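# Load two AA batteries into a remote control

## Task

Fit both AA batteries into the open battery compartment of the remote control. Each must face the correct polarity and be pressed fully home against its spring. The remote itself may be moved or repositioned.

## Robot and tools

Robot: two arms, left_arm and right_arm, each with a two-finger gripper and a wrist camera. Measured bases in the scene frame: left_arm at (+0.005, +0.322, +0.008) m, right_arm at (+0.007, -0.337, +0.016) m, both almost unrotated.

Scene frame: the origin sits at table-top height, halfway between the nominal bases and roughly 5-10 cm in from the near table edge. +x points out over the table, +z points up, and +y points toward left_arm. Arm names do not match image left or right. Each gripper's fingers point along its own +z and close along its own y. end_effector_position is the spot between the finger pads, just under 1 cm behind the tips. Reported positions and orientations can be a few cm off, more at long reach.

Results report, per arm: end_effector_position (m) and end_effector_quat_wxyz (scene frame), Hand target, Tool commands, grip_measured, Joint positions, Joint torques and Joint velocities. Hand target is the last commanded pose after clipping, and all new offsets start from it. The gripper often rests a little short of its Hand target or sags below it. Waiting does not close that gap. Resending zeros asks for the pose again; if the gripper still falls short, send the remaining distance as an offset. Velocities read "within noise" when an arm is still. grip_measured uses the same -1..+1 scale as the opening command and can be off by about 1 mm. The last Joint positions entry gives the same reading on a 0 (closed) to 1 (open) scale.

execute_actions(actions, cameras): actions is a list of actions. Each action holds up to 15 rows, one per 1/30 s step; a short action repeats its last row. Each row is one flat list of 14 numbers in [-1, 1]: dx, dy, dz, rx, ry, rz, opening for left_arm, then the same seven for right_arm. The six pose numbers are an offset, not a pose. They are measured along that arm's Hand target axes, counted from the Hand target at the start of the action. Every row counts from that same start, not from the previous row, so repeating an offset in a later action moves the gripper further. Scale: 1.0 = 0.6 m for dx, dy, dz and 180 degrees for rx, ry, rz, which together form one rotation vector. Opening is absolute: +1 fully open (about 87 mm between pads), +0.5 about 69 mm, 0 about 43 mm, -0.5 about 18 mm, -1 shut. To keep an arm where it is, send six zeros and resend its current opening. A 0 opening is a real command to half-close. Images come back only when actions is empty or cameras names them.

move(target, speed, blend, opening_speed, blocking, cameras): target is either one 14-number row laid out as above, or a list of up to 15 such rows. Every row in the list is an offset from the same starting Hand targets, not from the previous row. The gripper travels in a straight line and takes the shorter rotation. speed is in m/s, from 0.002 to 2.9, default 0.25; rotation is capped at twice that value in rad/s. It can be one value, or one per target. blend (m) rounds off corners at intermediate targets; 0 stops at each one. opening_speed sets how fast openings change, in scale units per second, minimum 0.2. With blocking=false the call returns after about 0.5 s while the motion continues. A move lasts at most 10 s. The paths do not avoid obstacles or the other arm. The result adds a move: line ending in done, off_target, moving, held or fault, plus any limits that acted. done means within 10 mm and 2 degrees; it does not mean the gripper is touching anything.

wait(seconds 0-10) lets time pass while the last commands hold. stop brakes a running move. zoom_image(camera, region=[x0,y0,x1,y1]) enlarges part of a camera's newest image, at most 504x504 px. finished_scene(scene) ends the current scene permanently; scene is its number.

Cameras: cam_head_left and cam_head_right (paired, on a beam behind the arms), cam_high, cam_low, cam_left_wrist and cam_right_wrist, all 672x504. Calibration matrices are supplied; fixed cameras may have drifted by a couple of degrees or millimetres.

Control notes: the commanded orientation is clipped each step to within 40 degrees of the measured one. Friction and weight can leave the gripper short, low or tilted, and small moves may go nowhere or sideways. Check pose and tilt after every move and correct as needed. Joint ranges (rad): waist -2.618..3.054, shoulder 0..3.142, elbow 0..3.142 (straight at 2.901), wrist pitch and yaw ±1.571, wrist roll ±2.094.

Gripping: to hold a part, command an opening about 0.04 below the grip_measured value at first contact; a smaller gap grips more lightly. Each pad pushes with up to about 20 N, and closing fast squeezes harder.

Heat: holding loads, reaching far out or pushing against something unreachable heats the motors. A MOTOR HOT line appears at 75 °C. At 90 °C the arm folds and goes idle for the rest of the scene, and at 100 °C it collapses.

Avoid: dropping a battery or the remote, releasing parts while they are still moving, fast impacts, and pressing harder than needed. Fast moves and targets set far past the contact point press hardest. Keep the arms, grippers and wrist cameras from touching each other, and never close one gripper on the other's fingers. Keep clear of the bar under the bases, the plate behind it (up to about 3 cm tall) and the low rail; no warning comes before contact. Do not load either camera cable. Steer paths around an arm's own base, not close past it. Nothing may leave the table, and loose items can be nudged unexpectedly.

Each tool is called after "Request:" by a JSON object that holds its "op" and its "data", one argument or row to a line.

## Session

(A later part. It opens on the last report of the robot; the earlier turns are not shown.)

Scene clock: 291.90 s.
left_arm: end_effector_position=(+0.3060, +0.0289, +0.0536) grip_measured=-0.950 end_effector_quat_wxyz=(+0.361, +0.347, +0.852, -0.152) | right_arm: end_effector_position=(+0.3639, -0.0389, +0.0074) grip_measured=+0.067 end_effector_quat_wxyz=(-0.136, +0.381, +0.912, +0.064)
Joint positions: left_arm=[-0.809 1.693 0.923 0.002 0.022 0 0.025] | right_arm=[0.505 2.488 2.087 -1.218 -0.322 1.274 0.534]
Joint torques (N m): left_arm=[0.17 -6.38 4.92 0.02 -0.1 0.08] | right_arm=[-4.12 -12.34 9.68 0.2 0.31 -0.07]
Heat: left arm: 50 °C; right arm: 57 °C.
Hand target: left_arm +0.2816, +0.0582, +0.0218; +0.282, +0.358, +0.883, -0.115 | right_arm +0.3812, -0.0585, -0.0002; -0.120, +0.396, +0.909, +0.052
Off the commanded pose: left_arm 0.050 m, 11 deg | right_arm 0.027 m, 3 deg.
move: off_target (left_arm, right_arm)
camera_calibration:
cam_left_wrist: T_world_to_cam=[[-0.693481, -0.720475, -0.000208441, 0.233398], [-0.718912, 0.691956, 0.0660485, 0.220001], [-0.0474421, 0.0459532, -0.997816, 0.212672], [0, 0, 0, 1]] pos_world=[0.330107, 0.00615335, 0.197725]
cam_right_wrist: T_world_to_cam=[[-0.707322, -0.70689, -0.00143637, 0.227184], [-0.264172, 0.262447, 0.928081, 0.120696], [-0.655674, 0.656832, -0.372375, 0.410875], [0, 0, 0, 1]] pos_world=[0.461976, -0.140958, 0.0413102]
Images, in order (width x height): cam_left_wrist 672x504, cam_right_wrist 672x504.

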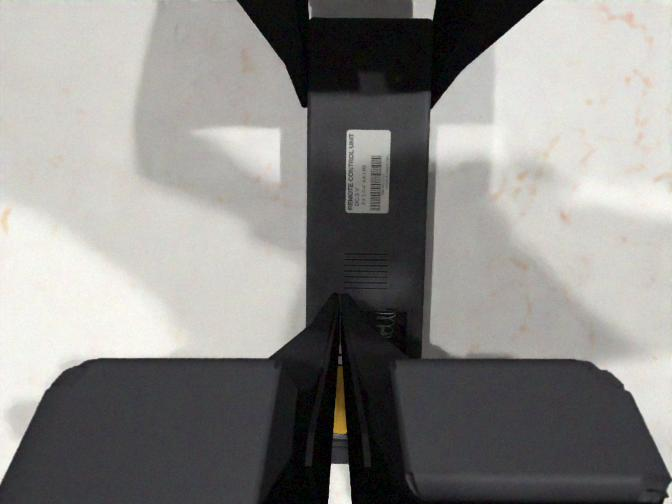

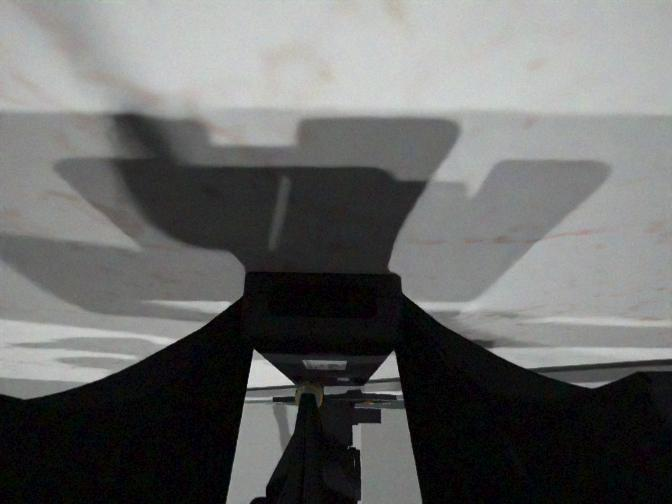

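Request:
{"op": "move", "data": {
  "target": [0.0095, 0, 0.0137, 0, 0, 0, -0.95, 0, 0, 0, 0, 0, 0, 0.02],
  "speed": 0.03,
  "cameras": ["cam_left_wrist", "cam_right_wrist"]
}}

Request:
{"op": "zoom_image", "data": {
  "camera": "cam_right_wrist",
  "region": [240, 350, 400, 470]
}}

Request:
{"op": "zoom_image", "data": {
  "camera": "cam_left_wrist",
  "region": [270, 250, 420, 470]
}}

Scene clock: 294.13 s.
left_arm: end_effector_position=(+0.3065, +0.0284, +0.0541) grip_measured=-0.950 end_effector_quat_wxyz=(+0.363, +0.347, +0.851, -0.152) | right_arm: end_effector_position=(+0.3639, -0.0389, +0.0074) grip_measured=+0.067 end_effector_quat_wxyz=(-0.136, +0.381, +0.912, +0.064)
Joint positions: left_arm=[-0.809 1.693 0.923 0.006 0.022 0 0.025] | right_arm=[0.505 2.488 2.087 -1.218 -0.322 1.274 0.534]
Joint torques (N m): left_arm=[0.43 -4.56 3.29 0.32 -0.07 -0.08] | right_arm=[-4.12 -12.34 9.68 0.2 0.32 -0.08]
Heat: left arm: 50 °C; right arm: 57 °C.
Hand target: left_arm +0.2817, +0.0581, +0.0117; +0.282, +0.358, +0.883, -0.115 | right_arm +0.3812, -0.0585, -0.0002; -0.120, +0.396, +0.909, +0.052
Off the commanded pose: left_arm 0.057 m, 11 deg | right_arm 0.027 m, 3 deg.
move: off_target (left_arm, right_arm)
camera_calibration:
cam_left_wrist: T_world_to_cam=[[-0.693698, -0.720266, -0.000479192, 0.233515], [-0.718875, 0.692317, 0.062581, 0.220908], [-0.0447432, 0.0437568, -0.99804, 0.212465], [0, 0, 0, 1]] pos_world=[0.330301, 0.00595784, 0.198336]
cam_right_wrist: T_world_to_cam=[[-0.707322, -0.70689, -0.00143637, 0.227184], [-0.264172, 0.262447, 0.928081, 0.120696], [-0.655674, 0.656832, -0.372375, 0.410875], [0, 0, 0, 1]] pos_world=[0.461976, -0.140958, 0.0413102]
Images, in order (width x height): cam_left_wrist 672x504, cam_right_wrist 672x504.

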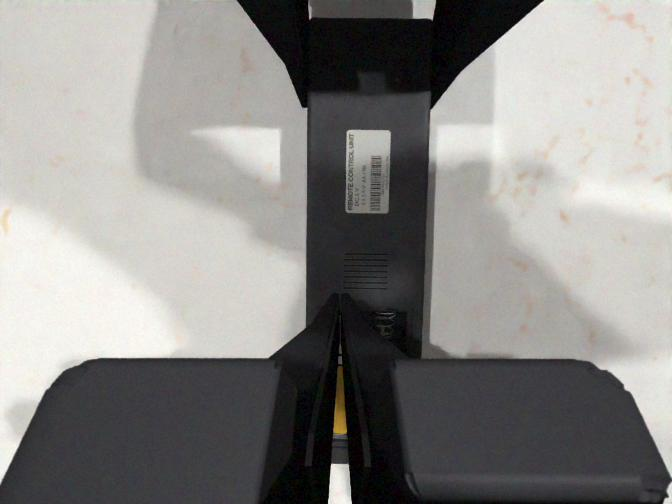

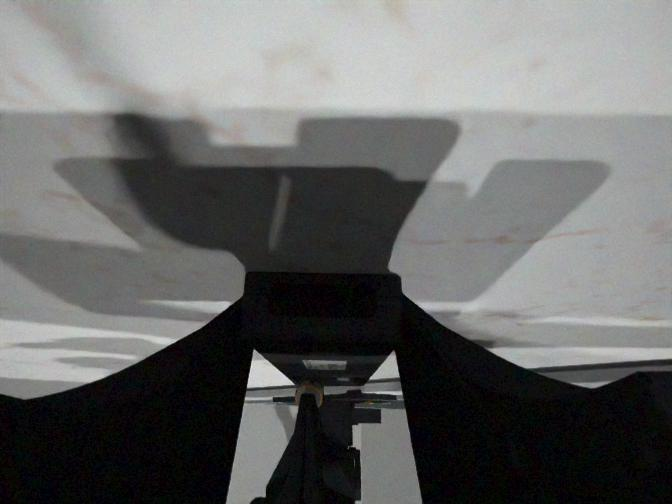

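Scaled by 3.150 from the camera's 672x504 image, which has a finer 960x720 frame.

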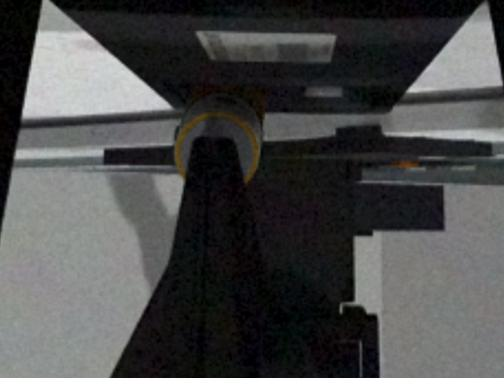

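Scaled by 2.291 from the camera's 672x504 image, which has a finer 960x720 frame.

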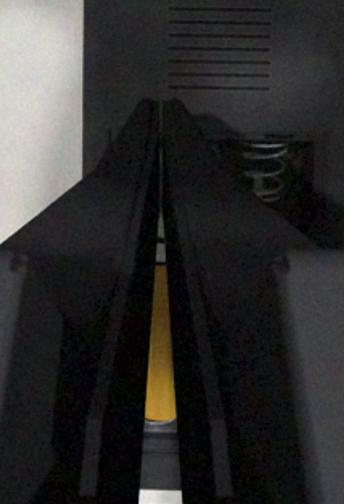

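Request:
{"op": "move", "data": {
  "target": [0.0093, 0.0001, -0.0141, 0, 0, 0, -0.95, 0, 0, 0, 0, 0, 0, 0.02],
  "speed": 0.03,
  "cameras": ["cam_left_wrist", "cam_right_wrist"]
}}

Request:
{"op": "zoom_image", "data": {
  "camera": "cam_right_wrist",
  "region": [240, 350, 400, 470]
}}

Request:
{"op": "zoom_image", "data": {
  "camera": "cam_left_wrist",
  "region": [270, 250, 420, 470]
}}

Scene clock: 295.53 s.
left_arm: end_effector_position=(+0.3054, +0.0295, +0.0511) grip_measured=-0.950 end_effector_quat_wxyz=(+0.363, +0.347, +0.851, -0.153) | right_arm: end_effector_position=(+0.3631, -0.0387, +0.0077) grip_measured=+0.067 end_effector_quat_wxyz=(-0.138, +0.381, +0.912, +0.065)
Joint positions: left_arm=[-0.809 1.693 0.908 0.022 0.022 0 0.025] | right_arm=[0.505 2.488 2.087 -1.22 -0.326 1.273 0.534]
Joint torques (N m): left_arm=[0.35 -7.21 2.24 0.13 -0.12 0.06] | right_arm=[-4.12 -12.36 9.62 0.21 0.35 -0.07]
Heat: left arm: 50 °C; right arm: 57 °C.
Hand target: left_arm +0.2749, +0.0648, +0.0154; +0.282, +0.358, +0.883, -0.115 | right_arm +0.3811, -0.0585, -0.0002; -0.120, +0.396, +0.909, +0.052
Off the commanded pose: left_arm 0.059 m, 11 deg | right_arm 0.028 m, 3 deg.
move: off_target (left_arm, right_arm)
camera_calibration:
cam_left_wrist: T_world_to_cam=[[-0.6937, -0.720263, -0.000521707, 0.233557], [-0.71894, 0.692382, 0.0610946, 0.219563], [-0.043643, 0.0427564, -0.998132, 0.209123], [0, 0, 0, 1]] pos_world=[0.328998, 0.00726018, 0.19544]
cam_right_wrist: T_world_to_cam=[[-0.707002, -0.707211, -0.00010868, 0.226581], [-0.260742, 0.260522, 0.929592, 0.118778], [-0.65739, 0.657252, -0.368589, 0.411033], [0, 0, 0, 1]] pos_world=[0.461372, -0.140856, 0.0411117]
Images, in order (width x height): cam_left_wrist 672x504, cam_right_wrist 672x504.

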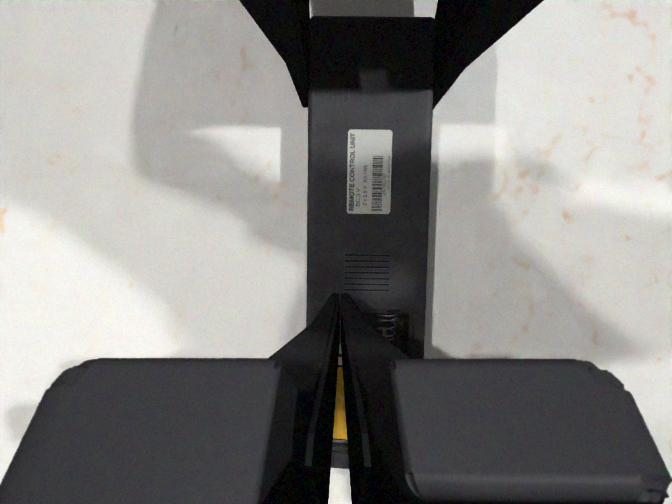

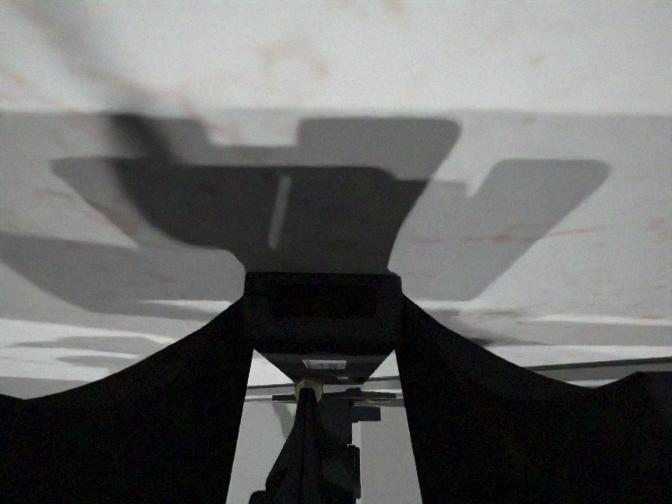

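Scaled by 3.150 from the camera's 672x504 image, which has a finer 960x720 frame.

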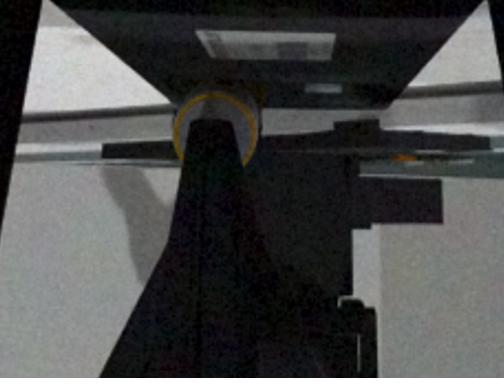

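Scaled by 2.291 from the camera's 672x504 image, which has a finer 960x720 frame.

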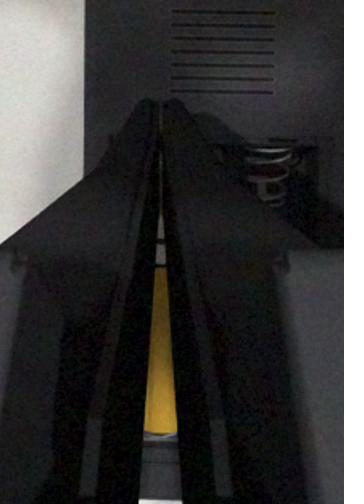

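Request:
{"op": "move", "data": {
  "target": [0.0087, 0, 0.0109, 0, 0, 0, -0.95, 0, 0, 0, 0, 0, 0, 0.02],
  "speed": 0.03,
  "cameras": ["cam_left_wrist", "cam_right_wrist"]
}}

Request:
{"op": "zoom_image", "data": {
  "camera": "cam_right_wrist",
  "region": [240, 350, 400, 470]
}}

Request:
{"op": "zoom_image", "data": {
  "camera": "cam_left_wrist",
  "region": [270, 250, 420, 470]
}}

Scene clock: 297.40 s.
left_arm: end_effector_position=(+0.3055, +0.0295, +0.0489) grip_measured=-0.950 end_effector_quat_wxyz=(+0.369, +0.346, +0.848, -0.155) | right_arm: end_effector_position=(+0.3621, -0.0385, +0.0082) grip_measured=+0.067 end_effector_quat_wxyz=(-0.141, +0.381, +0.911, +0.065)
Joint positions: left_arm=[-0.809 1.693 0.888 0.056 0.022 0 0.025] | right_arm=[0.505 2.488 2.087 -1.224 -0.33 1.273 0.534]
Joint torques (N m): left_arm=[0.51 -5.87 2.36 0.15 -0.1 0.02] | right_arm=[-4.14 -12.38 9.58 0.24 0.4 -0.07]
Heat: left arm: 50 °C; right arm: 56 °C.
Hand target: left_arm +0.2747, +0.0651, +0.0071; +0.282, +0.358, +0.883, -0.115 | right_arm +0.3811, -0.0585, -0.0002; -0.120, +0.396, +0.909, +0.052
Off the commanded pose: left_arm 0.063 m, 12 deg | right_arm 0.029 m, 3 deg.
move: off_target (left_arm, right_arm)
camera_calibration:
cam_left_wrist: T_world_to_cam=[[-0.693758, -0.720208, -0.000620931, 0.233559], [-0.719408, 0.692946, 0.0477328, 0.220468], [-0.0339473, 0.0335617, -0.99886, 0.20429], [0, 0, 0, 1]] pos_world=[0.327575, 0.00858172, 0.193679]
cam_right_wrist: T_world_to_cam=[[-0.707032, -0.707179, 0.00192571, 0.225948], [-0.256136, 0.258619, 0.931402, 0.116237], [-0.659167, 0.658038, -0.363986, 0.411038], [0, 0, 0, 1]] pos_world=[0.460467, -0.140754, 0.0409132]
Images, in order (width x height): cam_left_wrist 672x504, cam_right_wrist 672x504.

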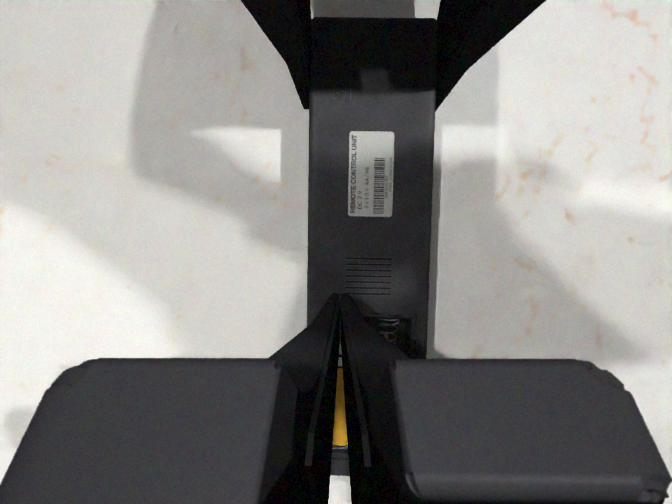

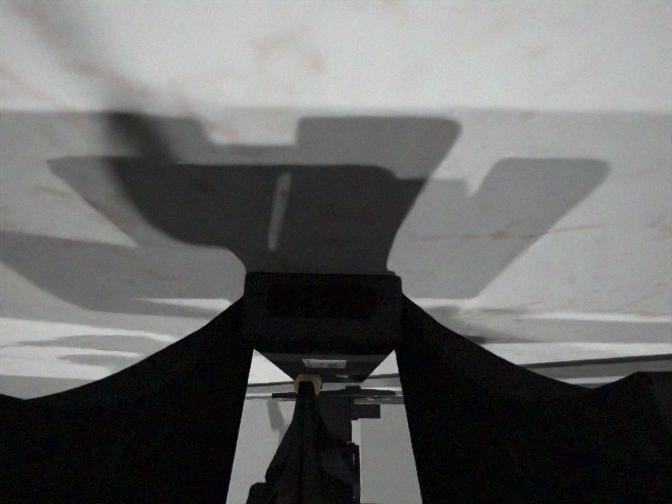

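Scaled by 3.150 from the camera's 672x504 image, which has a finer 960x720 frame.

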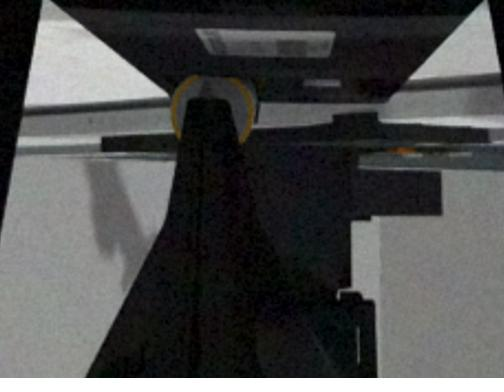

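Scaled by 2.291 from the camera's 672x504 image, which has a finer 960x720 frame.

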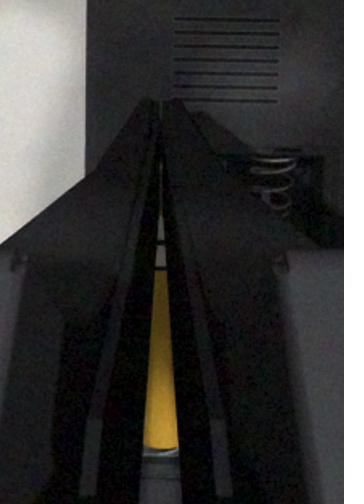

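Request:
{"op": "move", "data": {
  "target": [0.0125, 0.0001, 0.0072, 0, 0, 0, -0.95, 0, 0, 0, 0, 0, 0, 0.02],
  "speed": 0.03,
  "cameras": ["cam_left_wrist", "cam_right_wrist"]
}}

Request:
{"op": "zoom_image", "data": {
  "camera": "cam_right_wrist",
  "region": [240, 350, 400, 470]
}}

Request:
{"op": "zoom_image", "data": {
  "camera": "cam_left_wrist",
  "region": [270, 250, 420, 470]
}}

Scene clock: 300.10 s.
left_arm: end_effector_position=(+0.3049, +0.0301, +0.0453) grip_measured=-0.950 end_effector_quat_wxyz=(+0.376, +0.345, +0.846, -0.157) | right_arm: end_effector_position=(+0.3606, -0.0380, +0.0077) grip_measured=+0.067 end_effector_quat_wxyz=(-0.146, +0.381, +0.911, +0.065)
Joint positions: left_arm=[-0.809 1.693 0.86 0.1 0.022 0 0.025] | right_arm=[0.505 2.491 2.087 -1.227 -0.338 1.272 0.533]
Joint torques (N m): left_arm=[0.53 -5.65 1.94 0.07 -0.08 0.03] | right_arm=[-4.15 -12.7 9.55 0.26 0.48 -0.06]
Heat: left arm: 50 °C; right arm: 56 °C.
Hand target: left_arm +0.2721, +0.0676, -0.0008; +0.282, +0.358, +0.883, -0.115 | right_arm +0.3812, -0.0585, -0.0002; -0.120, +0.396, +0.909, +0.052
Off the commanded pose: left_arm 0.068 m, 13 deg | right_arm 0.030 m, 4 deg.
move: off_target (left_arm, right_arm)
camera_calibration:
cam_left_wrist: T_world_to_cam=[[-0.693861, -0.720109, -0.000678321, 0.233586], [-0.719753, 0.693488, 0.0321066, 0.220627], [-0.0226498, 0.0227657, -0.999484, 0.197551], [0, 0, 0, 1]] pos_world=[0.325347, 0.0107073, 0.190524]
cam_right_wrist: T_world_to_cam=[[-0.707139, -0.707053, 0.00556509, 0.225307], [-0.24741, 0.254798, 0.934808, 0.112819], [-0.662377, 0.659663, -0.355109, 0.410676], [0, 0, 0, 1]] pos_world=[0.459258, -0.14035, 0.0391165]
Images, in order (width x height): cam_left_wrist 672x504, cam_right_wrist 672x504.

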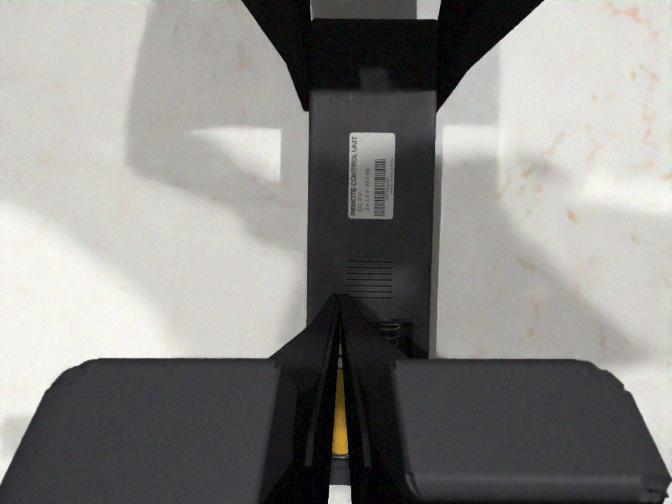

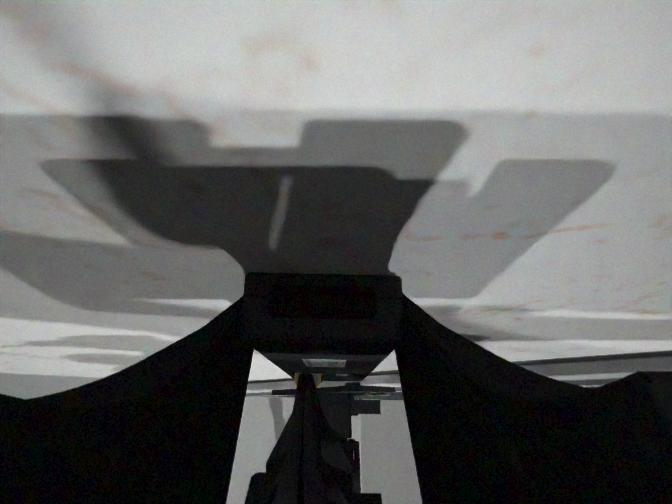

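Scaled by 3.150 from the camera's 672x504 image, which has a finer 960x720 frame.

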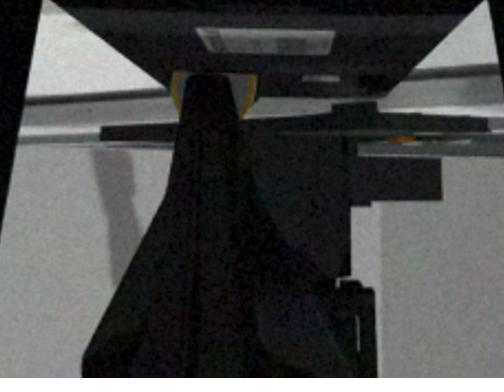

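Scaled by 2.291 from the camera's 672x504 image, which has a finer 960x720 frame.

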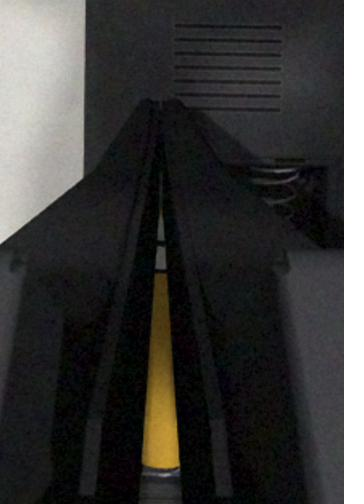

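Request:
{"op": "move", "data": {
  "target": [-0.112, -0.0013, -0.0147, 0, -0.064, 0, -0.95, 0.037, 0, 0.0099, 0, 0, 0, 0.02],
  "speed": 0.04,
  "cameras": ["cam_left_wrist", "cam_right_wrist"]
}}

Request:
{"op": "zoom_image", "data": {
  "camera": "cam_right_wrist",
  "region": [240, 350, 400, 470]
}}

Request:
{"op": "zoom_image", "data": {
  "camera": "cam_left_wrist",
  "region": [270, 250, 420, 470]
}}

Scene clock: 305.43 s.
left_arm: end_effector_position=(+0.3070, +0.0280, +0.0479) grip_measured=-0.950 end_effector_quat_wxyz=(+0.381, +0.344, +0.843, -0.160) | right_arm: end_effector_position=(+0.3582, -0.0360, +0.0061) grip_measured=+0.067 end_effector_quat_wxyz=(-0.148, +0.382, +0.910, +0.063)
Joint positions: left_arm=[-0.809 1.693 0.862 0.11 0.022 0 0.025] | right_arm=[0.511 2.491 2.081 -1.223 -0.338 1.281 0.533]
Joint torques (N m): left_arm=[0.2 -7.31 7.05 1.25 -0.08 0.01] | right_arm=[-0.28 -15.17 5.18 0.53 0.45 0.3]
Heat: left arm: 49 °C; right arm: 57 °C.
Hand target: left_arm +0.3072, +0.0325, +0.0454; +0.369, +0.344, +0.850, -0.150 | right_arm +0.3654, -0.0416, -0.0001; -0.120, +0.396, +0.909, +0.052
Off the commanded pose: left_arm 0.005 m, 2 deg | right_arm 0.011 m, 4 deg.
move: off_target (right_arm)
camera_calibration:
cam_left_wrist: T_world_to_cam=[[-0.69391, -0.720062, -0.000718254, 0.233661], [-0.71994, 0.693774, 0.0190937, 0.224138], [-0.0132503, 0.0137664, -0.999817, 0.197609], [0, 0, 0, 1]] pos_world=[0.326124, 0.0100292, 0.193461]
cam_right_wrist: T_world_to_cam=[[-0.708768, -0.705357, 0.0109475, 0.225667], [-0.242331, 0.258018, 0.935255, 0.111513], [-0.662514, 0.660226, -0.353805, 0.407219], [0, 0, 0, 1]] pos_world=[0.456756, -0.138453, 0.0373125]
Images, in order (width x height): cam_left_wrist 672x504, cam_right_wrist 672x504.

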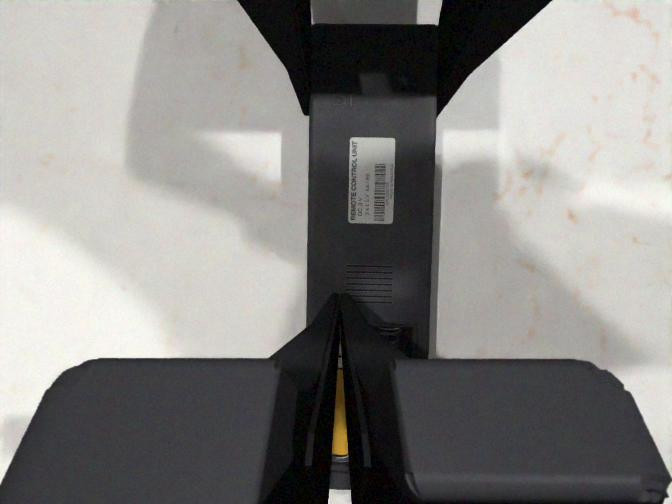

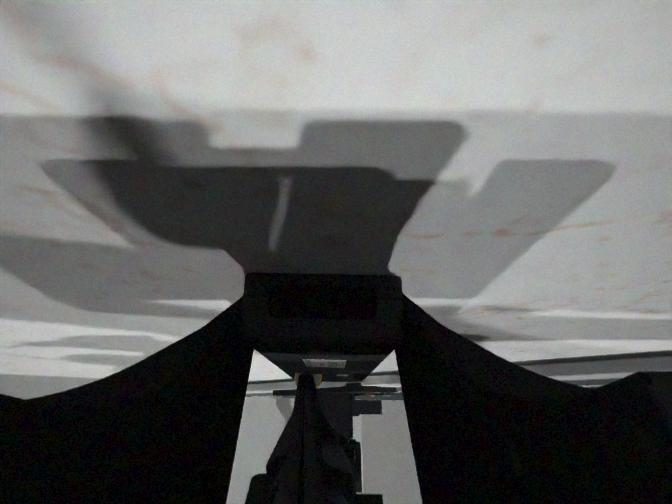

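Scaled by 3.150 from the camera's 672x504 image, which has a finer 960x720 frame.

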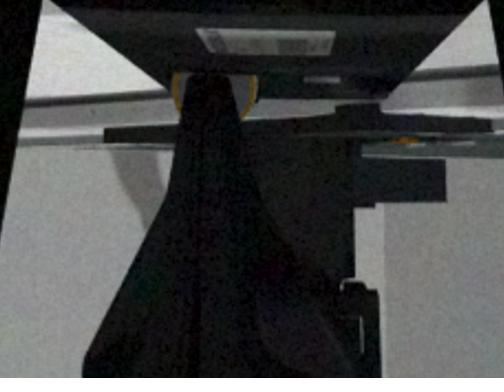

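Scaled by 2.291 from the camera's 672x504 image, which has a finer 960x720 frame.

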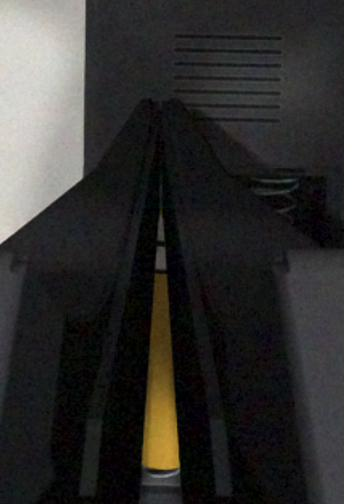

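Request:
{"op": "move", "data": {
  "target": [-0.0277, 0, -0.0191, 0, 0, 0, -0.95, 0, 0, 0, 0, 0, 0, 0.02],
  "speed": 0.05,
  "cameras": ["cam_left_wrist", "cam_right_wrist"]
}}

Request:
{"op": "zoom_image", "data": {
  "camera": "cam_right_wrist",
  "region": [240, 350, 400, 470]
}}

Request:
{"op": "zoom_image", "data": {
  "camera": "cam_left_wrist",
  "region": [270, 250, 420, 470]
}}

Scene clock: 306.73 s.
left_arm: end_effector_position=(+0.3046, +0.0302, +0.0510) grip_measured=-0.950 end_effector_quat_wxyz=(+0.360, +0.348, +0.853, -0.151) | right_arm: end_effector_position=(+0.3583, -0.0360, +0.0061) grip_measured=+0.067 end_effector_quat_wxyz=(-0.148, +0.383, +0.910, +0.063)
Joint positions: left_arm=[-0.809 1.693 0.914 0.008 0.022 0 0.025] | right_arm=[0.511 2.491 2.081 -1.223 -0.338 1.282 0.533]
Joint torques (N m): left_arm=[0.54 -9.78 7.57 1.34 -0.03 -0.02] | right_arm=[-0.27 -15.17 5.16 0.53 0.45 0.28]
Heat: left arm: 50 °C; right arm: 58 °C.
Hand target: left_arm +0.3093, +0.0306, +0.0653; +0.369, +0.345, +0.850, -0.150 | right_arm +0.3654, -0.0416, -0.0001; -0.120, +0.396, +0.909, +0.052
Off the commanded pose: left_arm 0.015 m, 1 deg | right_arm 0.011 m, 4 deg.
move: off_target (left_arm, right_arm)
camera_calibration:
cam_left_wrist: T_world_to_cam=[[-0.693694, -0.720269, -0.000473581, 0.233543], [-0.718536, 0.691979, 0.06979, 0.217924], [-0.0499399, 0.0487532, -0.997562, 0.210626], [0, 0, 0, 1]] pos_world=[0.329113, 0.00714622, 0.195014]
cam_right_wrist: T_world_to_cam=[[-0.709979, -0.704129, 0.0114998, 0.226229], [-0.241523, 0.258804, 0.935247, 0.111256], [-0.661511, 0.661228, -0.353809, 0.406901], [0, 0, 0, 1]] pos_world=[0.456658, -0.138554, 0.037312]
Images, in order (width x height): cam_left_wrist 672x504, cam_right_wrist 672x504.

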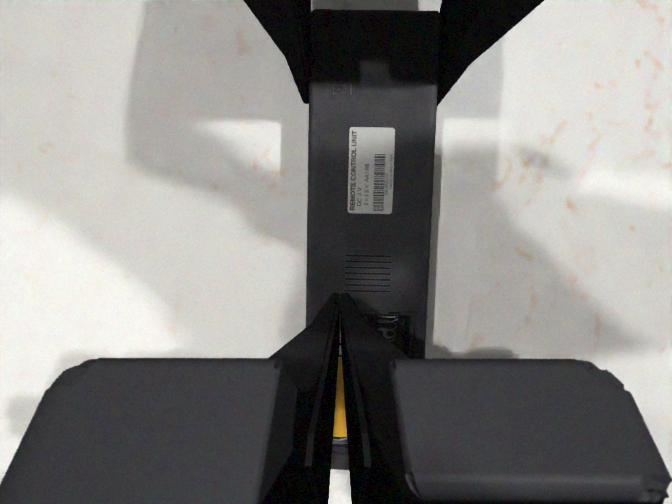

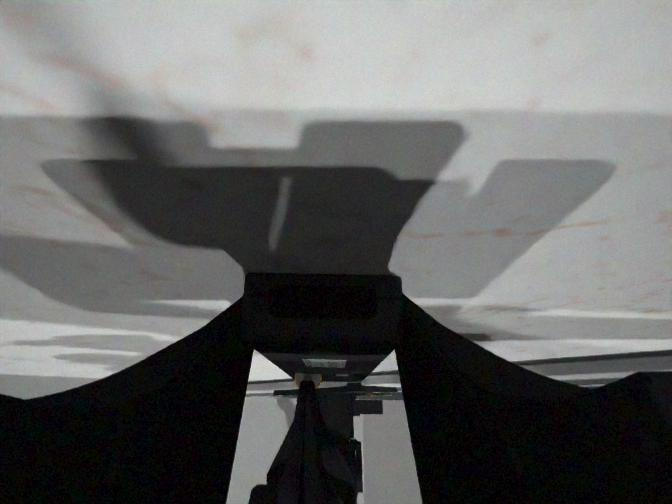

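Scaled by 3.150 from the camera's 672x504 image, which has a finer 960x720 frame.

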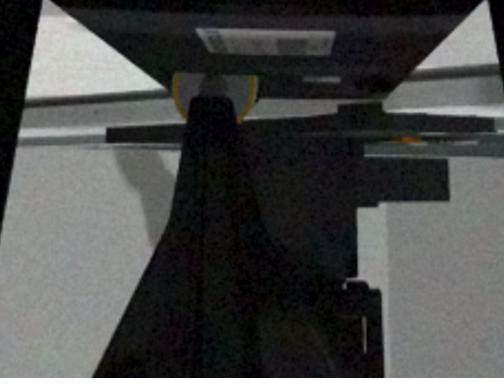

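Scaled by 2.291 from the camera's 672x504 image, which has a finer 960x720 frame.

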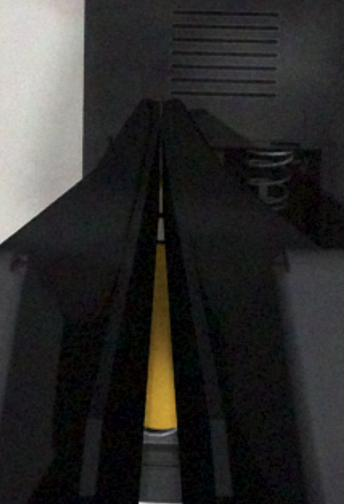

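Request:
{"op": "move", "data": {
  "target": [-0.0208, 0, -0.0143, 0, 0, 0, -0.95, 0, 0, 0, 0, 0, 0, 0.02],
  "speed": 0.06,
  "cameras": ["cam_left_wrist", "cam_right_wrist"]
}}

Request:
{"op": "zoom_image", "data": {
  "camera": "cam_right_wrist",
  "region": [240, 350, 400, 470]
}}

Request:
{"op": "zoom_image", "data": {
  "camera": "cam_left_wrist",
  "region": [270, 230, 420, 450]
}}

Scene clock: 308.33 s.
left_arm: end_effector_position=(+0.3019, +0.0328, +0.0570) grip_measured=-0.950 end_effector_quat_wxyz=(+0.344, +0.350, +0.859, -0.145) | right_arm: end_effector_position=(+0.3583, -0.0359, +0.0061) grip_measured=+0.067 end_effector_quat_wxyz=(-0.148, +0.383, +0.910, +0.062)
Joint positions: left_arm=[-0.809 1.683 0.954 -0.078 0.022 0 0.025] | right_arm=[0.511 2.491 2.081 -1.223 -0.338 1.283 0.533]
Joint torques (N m): left_arm=[0.55 -10.55 7.87 1.63 -0.1 -0.01] | right_arm=[-0.27 -15.17 5.19 0.53 0.45 0.28]
Heat: left arm: 50 °C; right arm: 59 °C.
Hand target: left_arm +0.3109, +0.0290, +0.0803; +0.369, +0.344, +0.850, -0.150 | right_arm +0.3654, -0.0416, -0.0001; -0.120, +0.396, +0.909, +0.052
Off the commanded pose: left_arm 0.025 m, 3 deg | right_arm 0.011 m, 4 deg.
move: off_target (left_arm, right_arm)
camera_calibration:
cam_left_wrist: T_world_to_cam=[[-0.693447, -0.720508, -0.000268434, 0.23333], [-0.716475, 0.689526, 0.105916, 0.211137], [-0.076128, 0.0736392, -0.994375, 0.223262], [0, 0, 0, 1]] pos_world=[0.330073, 0.00609049, 0.199706]
cam_right_wrist: T_world_to_cam=[[-0.710217, -0.703887, 0.0115972, 0.226297], [-0.241371, 0.258951, 0.935246, 0.111233], [-0.66131, 0.661428, -0.35381, 0.406904], [0, 0, 0, 1]] pos_world=[0.456658, -0.138654, 0.0373119]
Images, in order (width x height): cam_left_wrist 672x504, cam_right_wrist 672x504.

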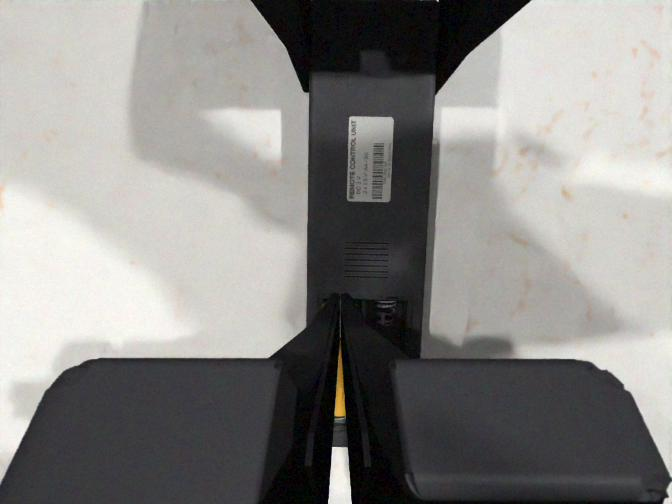

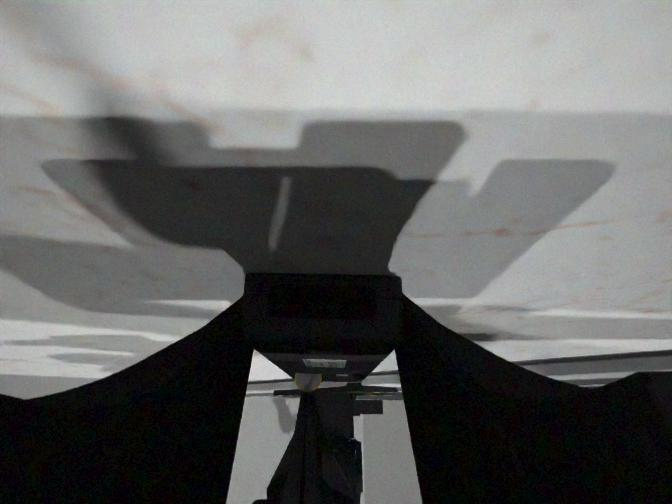

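Scaled by 3.150 from the camera's 672x504 image, which has a finer 960x720 frame.

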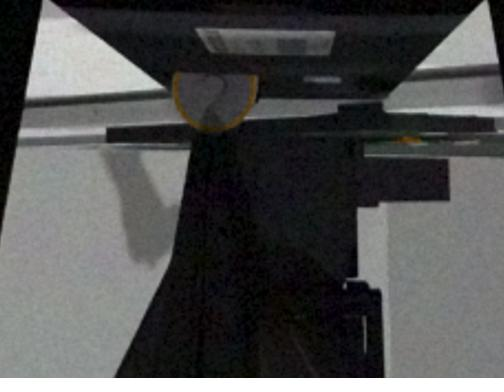

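Scaled by 2.291 from the camera's 672x504 image, which has a finer 960x720 frame.

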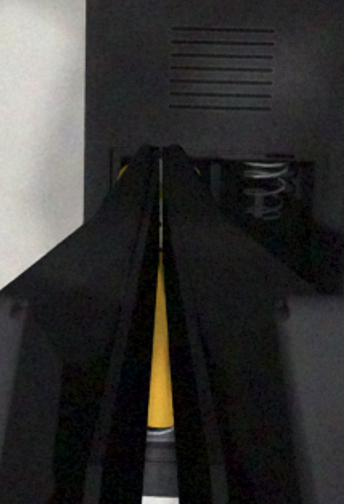

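Request:
{"op": "move", "data": {
  "target": [0.0515, 0.0007, -0.0112, 0, 0.0444, 0, -0.95, 0, 0, 0, 0, 0, 0, 0.02],
  "speed": 0.05,
  "cameras": ["cam_left_wrist", "cam_right_wrist"]
}}

Request:
{"op": "zoom_image", "data": {
  "camera": "cam_left_wrist",
  "region": [270, 230, 420, 450]
}}

Scene clock: 312.10 s.
left_arm: end_effector_position=(+0.2918, +0.0425, +0.0528) grip_measured=-0.950 end_effector_quat_wxyz=(+0.309, +0.355, +0.873, -0.131) | right_arm: end_effector_position=(+0.3583, -0.0359, +0.0061) grip_measured=+0.067 end_effector_quat_wxyz=(-0.148, +0.383, +0.910, +0.062)
Joint positions: left_arm=[-0.809 1.683 0.984 -0.189 0.022 0 0.025] | right_arm=[0.511 2.491 2.081 -1.223 -0.338 1.283 0.533]
Joint torques (N m): left_arm=[0.43 -9.7 7.09 1.03 -0.14 0.01] | right_arm=[-0.29 -15.15 5.16 0.53 0.45 0.28]
Heat: left arm: 50 °C; right arm: 60 °C.
Hand target: left_arm +0.2925, +0.0474, +0.0623; +0.309, +0.354, +0.874, -0.126 | right_arm +0.3654, -0.0416, -0.0001; -0.120, +0.396, +0.909, +0.052
Off the commanded pose: left_arm 0.011 m, 1 deg | right_arm 0.011 m, 4 deg.
move: off_target (left_arm, right_arm)
camera_calibration:
cam_left_wrist: T_world_to_cam=[[-0.69305, -0.720889, 0.0000833456, 0.233187], [-0.708311, 0.68098, 0.185908, 0.191487], [-0.134076, 0.128785, -0.982567, 0.23161], [0, 0, 0, 1]] pos_world=[0.328296, 0.00787564, 0.191954]
cam_right_wrist: T_world_to_cam=[[-0.710217, -0.703887, 0.0115972, 0.226297], [-0.241371, 0.258951, 0.935246, 0.111233], [-0.66131, 0.661428, -0.35381, 0.406904], [0, 0, 0, 1]] pos_world=[0.456658, -0.138654, 0.0373119]
Images, in order (width x height): cam_left_wrist 672x504, cam_right_wrist 672x504.

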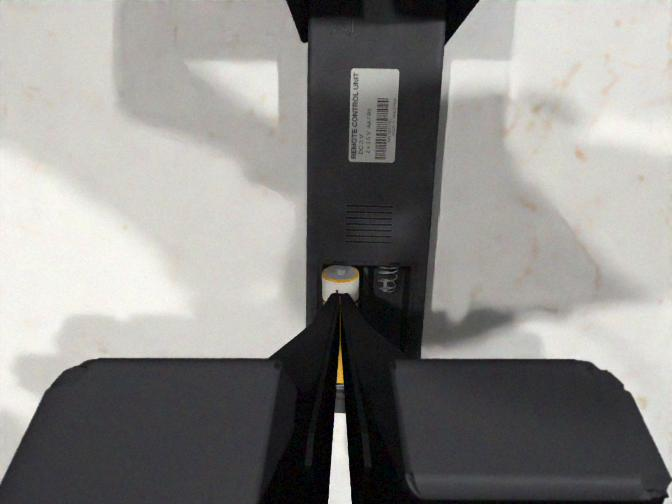

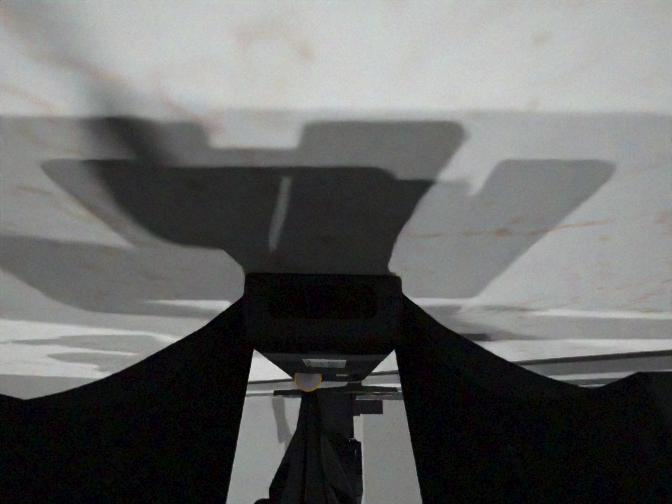

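Scaled by 2.291 from the camera's 672x504 image, which has a finer 960x720 frame.

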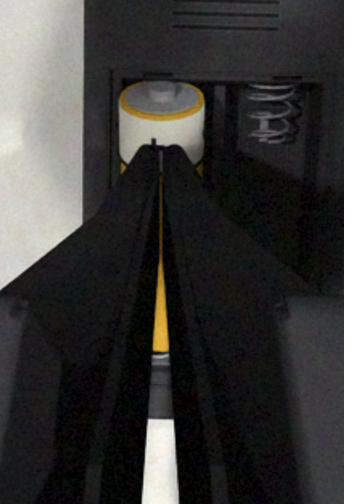

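Request:
{"op": "move", "data": {
  "target": [0.0155, 0, 0.0263, 0, 0, 0, -0.95, 0, 0, 0, 0, 0, 0, 0.02],
  "speed": 0.04,
  "cameras": ["cam_left_wrist", "cam_right_wrist"]
}}

Request:
{"op": "zoom_image", "data": {
  "camera": "cam_left_wrist",
  "region": [270, 230, 420, 450]
}}

Request:
{"op": "zoom_image", "data": {
  "camera": "cam_right_wrist",
  "region": [240, 350, 400, 470]
}}

Scene clock: 313.70 s.
left_arm: end_effector_position=(+0.2929, +0.0414, +0.0532) grip_measured=-0.950 end_effector_quat_wxyz=(+0.312, +0.354, +0.871, -0.132) | right_arm: end_effector_position=(+0.3583, -0.0359, +0.0061) grip_measured=+0.067 end_effector_quat_wxyz=(-0.148, +0.383, +0.910, +0.062)
Joint positions: left_arm=[-0.809 1.683 0.981 -0.178 0.022 0 0.025] | right_arm=[0.511 2.491 2.081 -1.223 -0.338 1.283 0.533]
Joint torques (N m): left_arm=[0.54 -6.31 4.38 1.77 -0.13 0.05] | right_arm=[-0.27 -15.17 5.19 0.53 0.45 0.28]
Heat: left arm: 50 °C; right arm: 61 °C.
Hand target: left_arm +0.2945, +0.0455, +0.0442; +0.309, +0.354, +0.874, -0.126 | right_arm +0.3654, -0.0416, -0.0001; -0.120, +0.396, +0.909, +0.052
Off the commanded pose: left_arm 0.010 m, 1 deg | right_arm 0.011 m, 4 deg.
move: off_target (right_arm)
camera_calibration:
cam_left_wrist: T_world_to_cam=[[-0.693078, -0.720863, 0.0000313229, 0.233269], [-0.709339, 0.682005, 0.178066, 0.193508], [-0.128383, 0.123392, -0.984018, 0.230934], [0, 0, 0, 1]] pos_world=[0.328584, 0.00768635, 0.192779]
cam_right_wrist: T_world_to_cam=[[-0.710217, -0.703887, 0.0115972, 0.226297], [-0.241371, 0.258951, 0.935246, 0.111233], [-0.66131, 0.661428, -0.35381, 0.406904], [0, 0, 0, 1]] pos_world=[0.456658, -0.138654, 0.0373119]
Images, in order (width x height): cam_left_wrist 672x504, cam_right_wrist 672x504.

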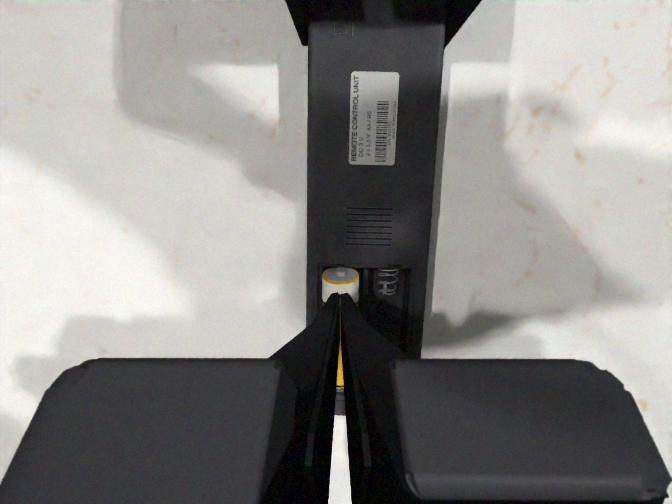

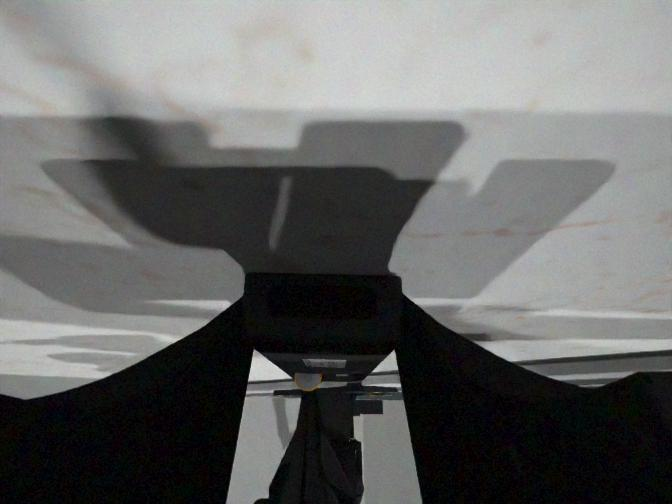

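Scaled by 2.291 from the camera's 672x504 image, which has a finer 960x720 frame.

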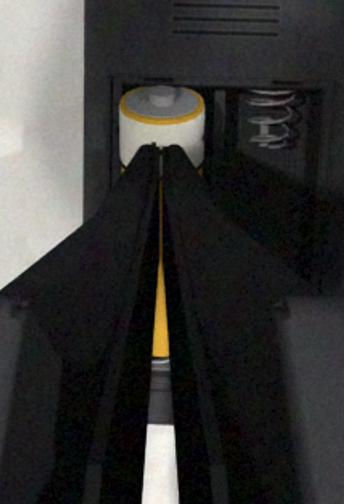

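Scaled by 3.150 from the camera's 672x504 image, which has a finer 960x720 frame.

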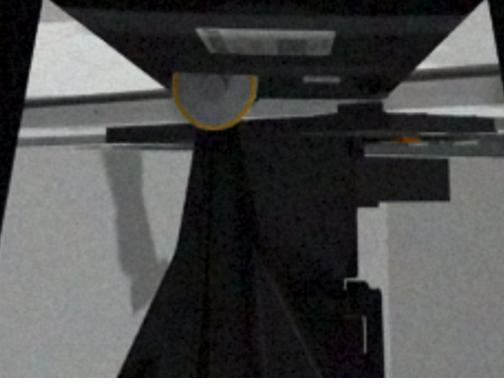

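Request:
{"op": "move", "data": {
  "target": [0.0109, 0, 0.0126, 0, 0, 0, -0.95, 0, 0, 0, 0, 0, 0, 0.02],
  "speed": 0.04,
  "cameras": ["cam_left_wrist", "cam_right_wrist"]
}}

Request:
{"op": "zoom_image", "data": {
  "camera": "cam_left_wrist",
  "region": [270, 230, 420, 450]
}}

Request:
{"op": "zoom_image", "data": {
  "camera": "cam_right_wrist",
  "region": [240, 350, 400, 470]
}}

Scene clock: 314.97 s.
left_arm: end_effector_position=(+0.2968, +0.0377, +0.0536) grip_measured=-0.950 end_effector_quat_wxyz=(+0.328, +0.352, +0.866, -0.138) | right_arm: end_effector_position=(+0.3582, -0.0358, +0.0061) grip_measured=+0.065 end_effector_quat_wxyz=(-0.148, +0.383, +0.910, +0.062)
Joint positions: left_arm=[-0.809 1.683 0.963 -0.125 0.022 0 0.025] | right_arm=[0.512 2.491 2.081 -1.223 -0.338 1.283 0.533]
Joint torques (N m): left_arm=[0.57 -5.27 3.88 1.59 -0.1 -0.01] | right_arm=[-0.32 -15.16 5.16 0.53 0.45 0.28]
Heat: left arm: 50 °C; right arm: 61 °C.
Hand target: left_arm +0.2943, +0.0456, +0.0343; +0.309, +0.354, +0.874, -0.126 | right_arm +0.3654, -0.0416, -0.0001; -0.120, +0.396, +0.909, +0.052
Off the commanded pose: left_arm 0.021 m, 3 deg | right_arm 0.011 m, 4 deg.
move: off_target (left_arm, right_arm)
camera_calibration:
cam_left_wrist: T_world_to_cam=[[-0.693279, -0.720669, -0.000177465, 0.23329], [-0.713198, 0.686056, 0.143792, 0.201622], [-0.103505, 0.0998146, -0.989608, 0.226088], [0, 0, 0, 1]] pos_world=[0.328932, 0.00723434, 0.194789]
cam_right_wrist: T_world_to_cam=[[-0.710013, -0.704092, 0.0116319, 0.226244], [-0.241423, 0.258904, 0.935245, 0.111174], [-0.661511, 0.661228, -0.353809, 0.406769], [0, 0, 0, 1]] pos_world=[0.456558, -0.138454, 0.0373119]
Images, in order (width x height): cam_left_wrist 672x504, cam_right_wrist 672x504.

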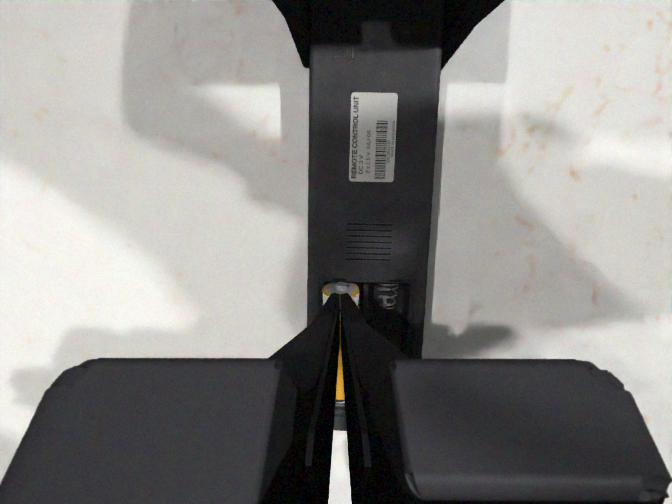

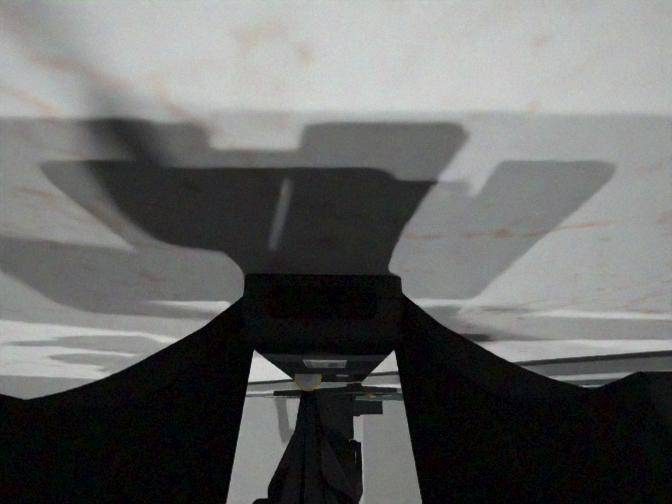

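Scaled by 2.291 from the camera's 672x504 image, which has a finer 960x720 frame.

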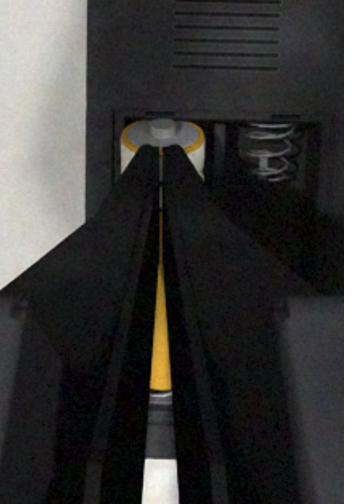

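Scaled by 3.150 from the camera's 672x504 image, which has a finer 960x720 frame.

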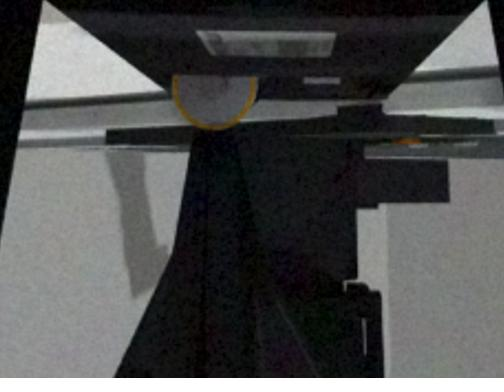

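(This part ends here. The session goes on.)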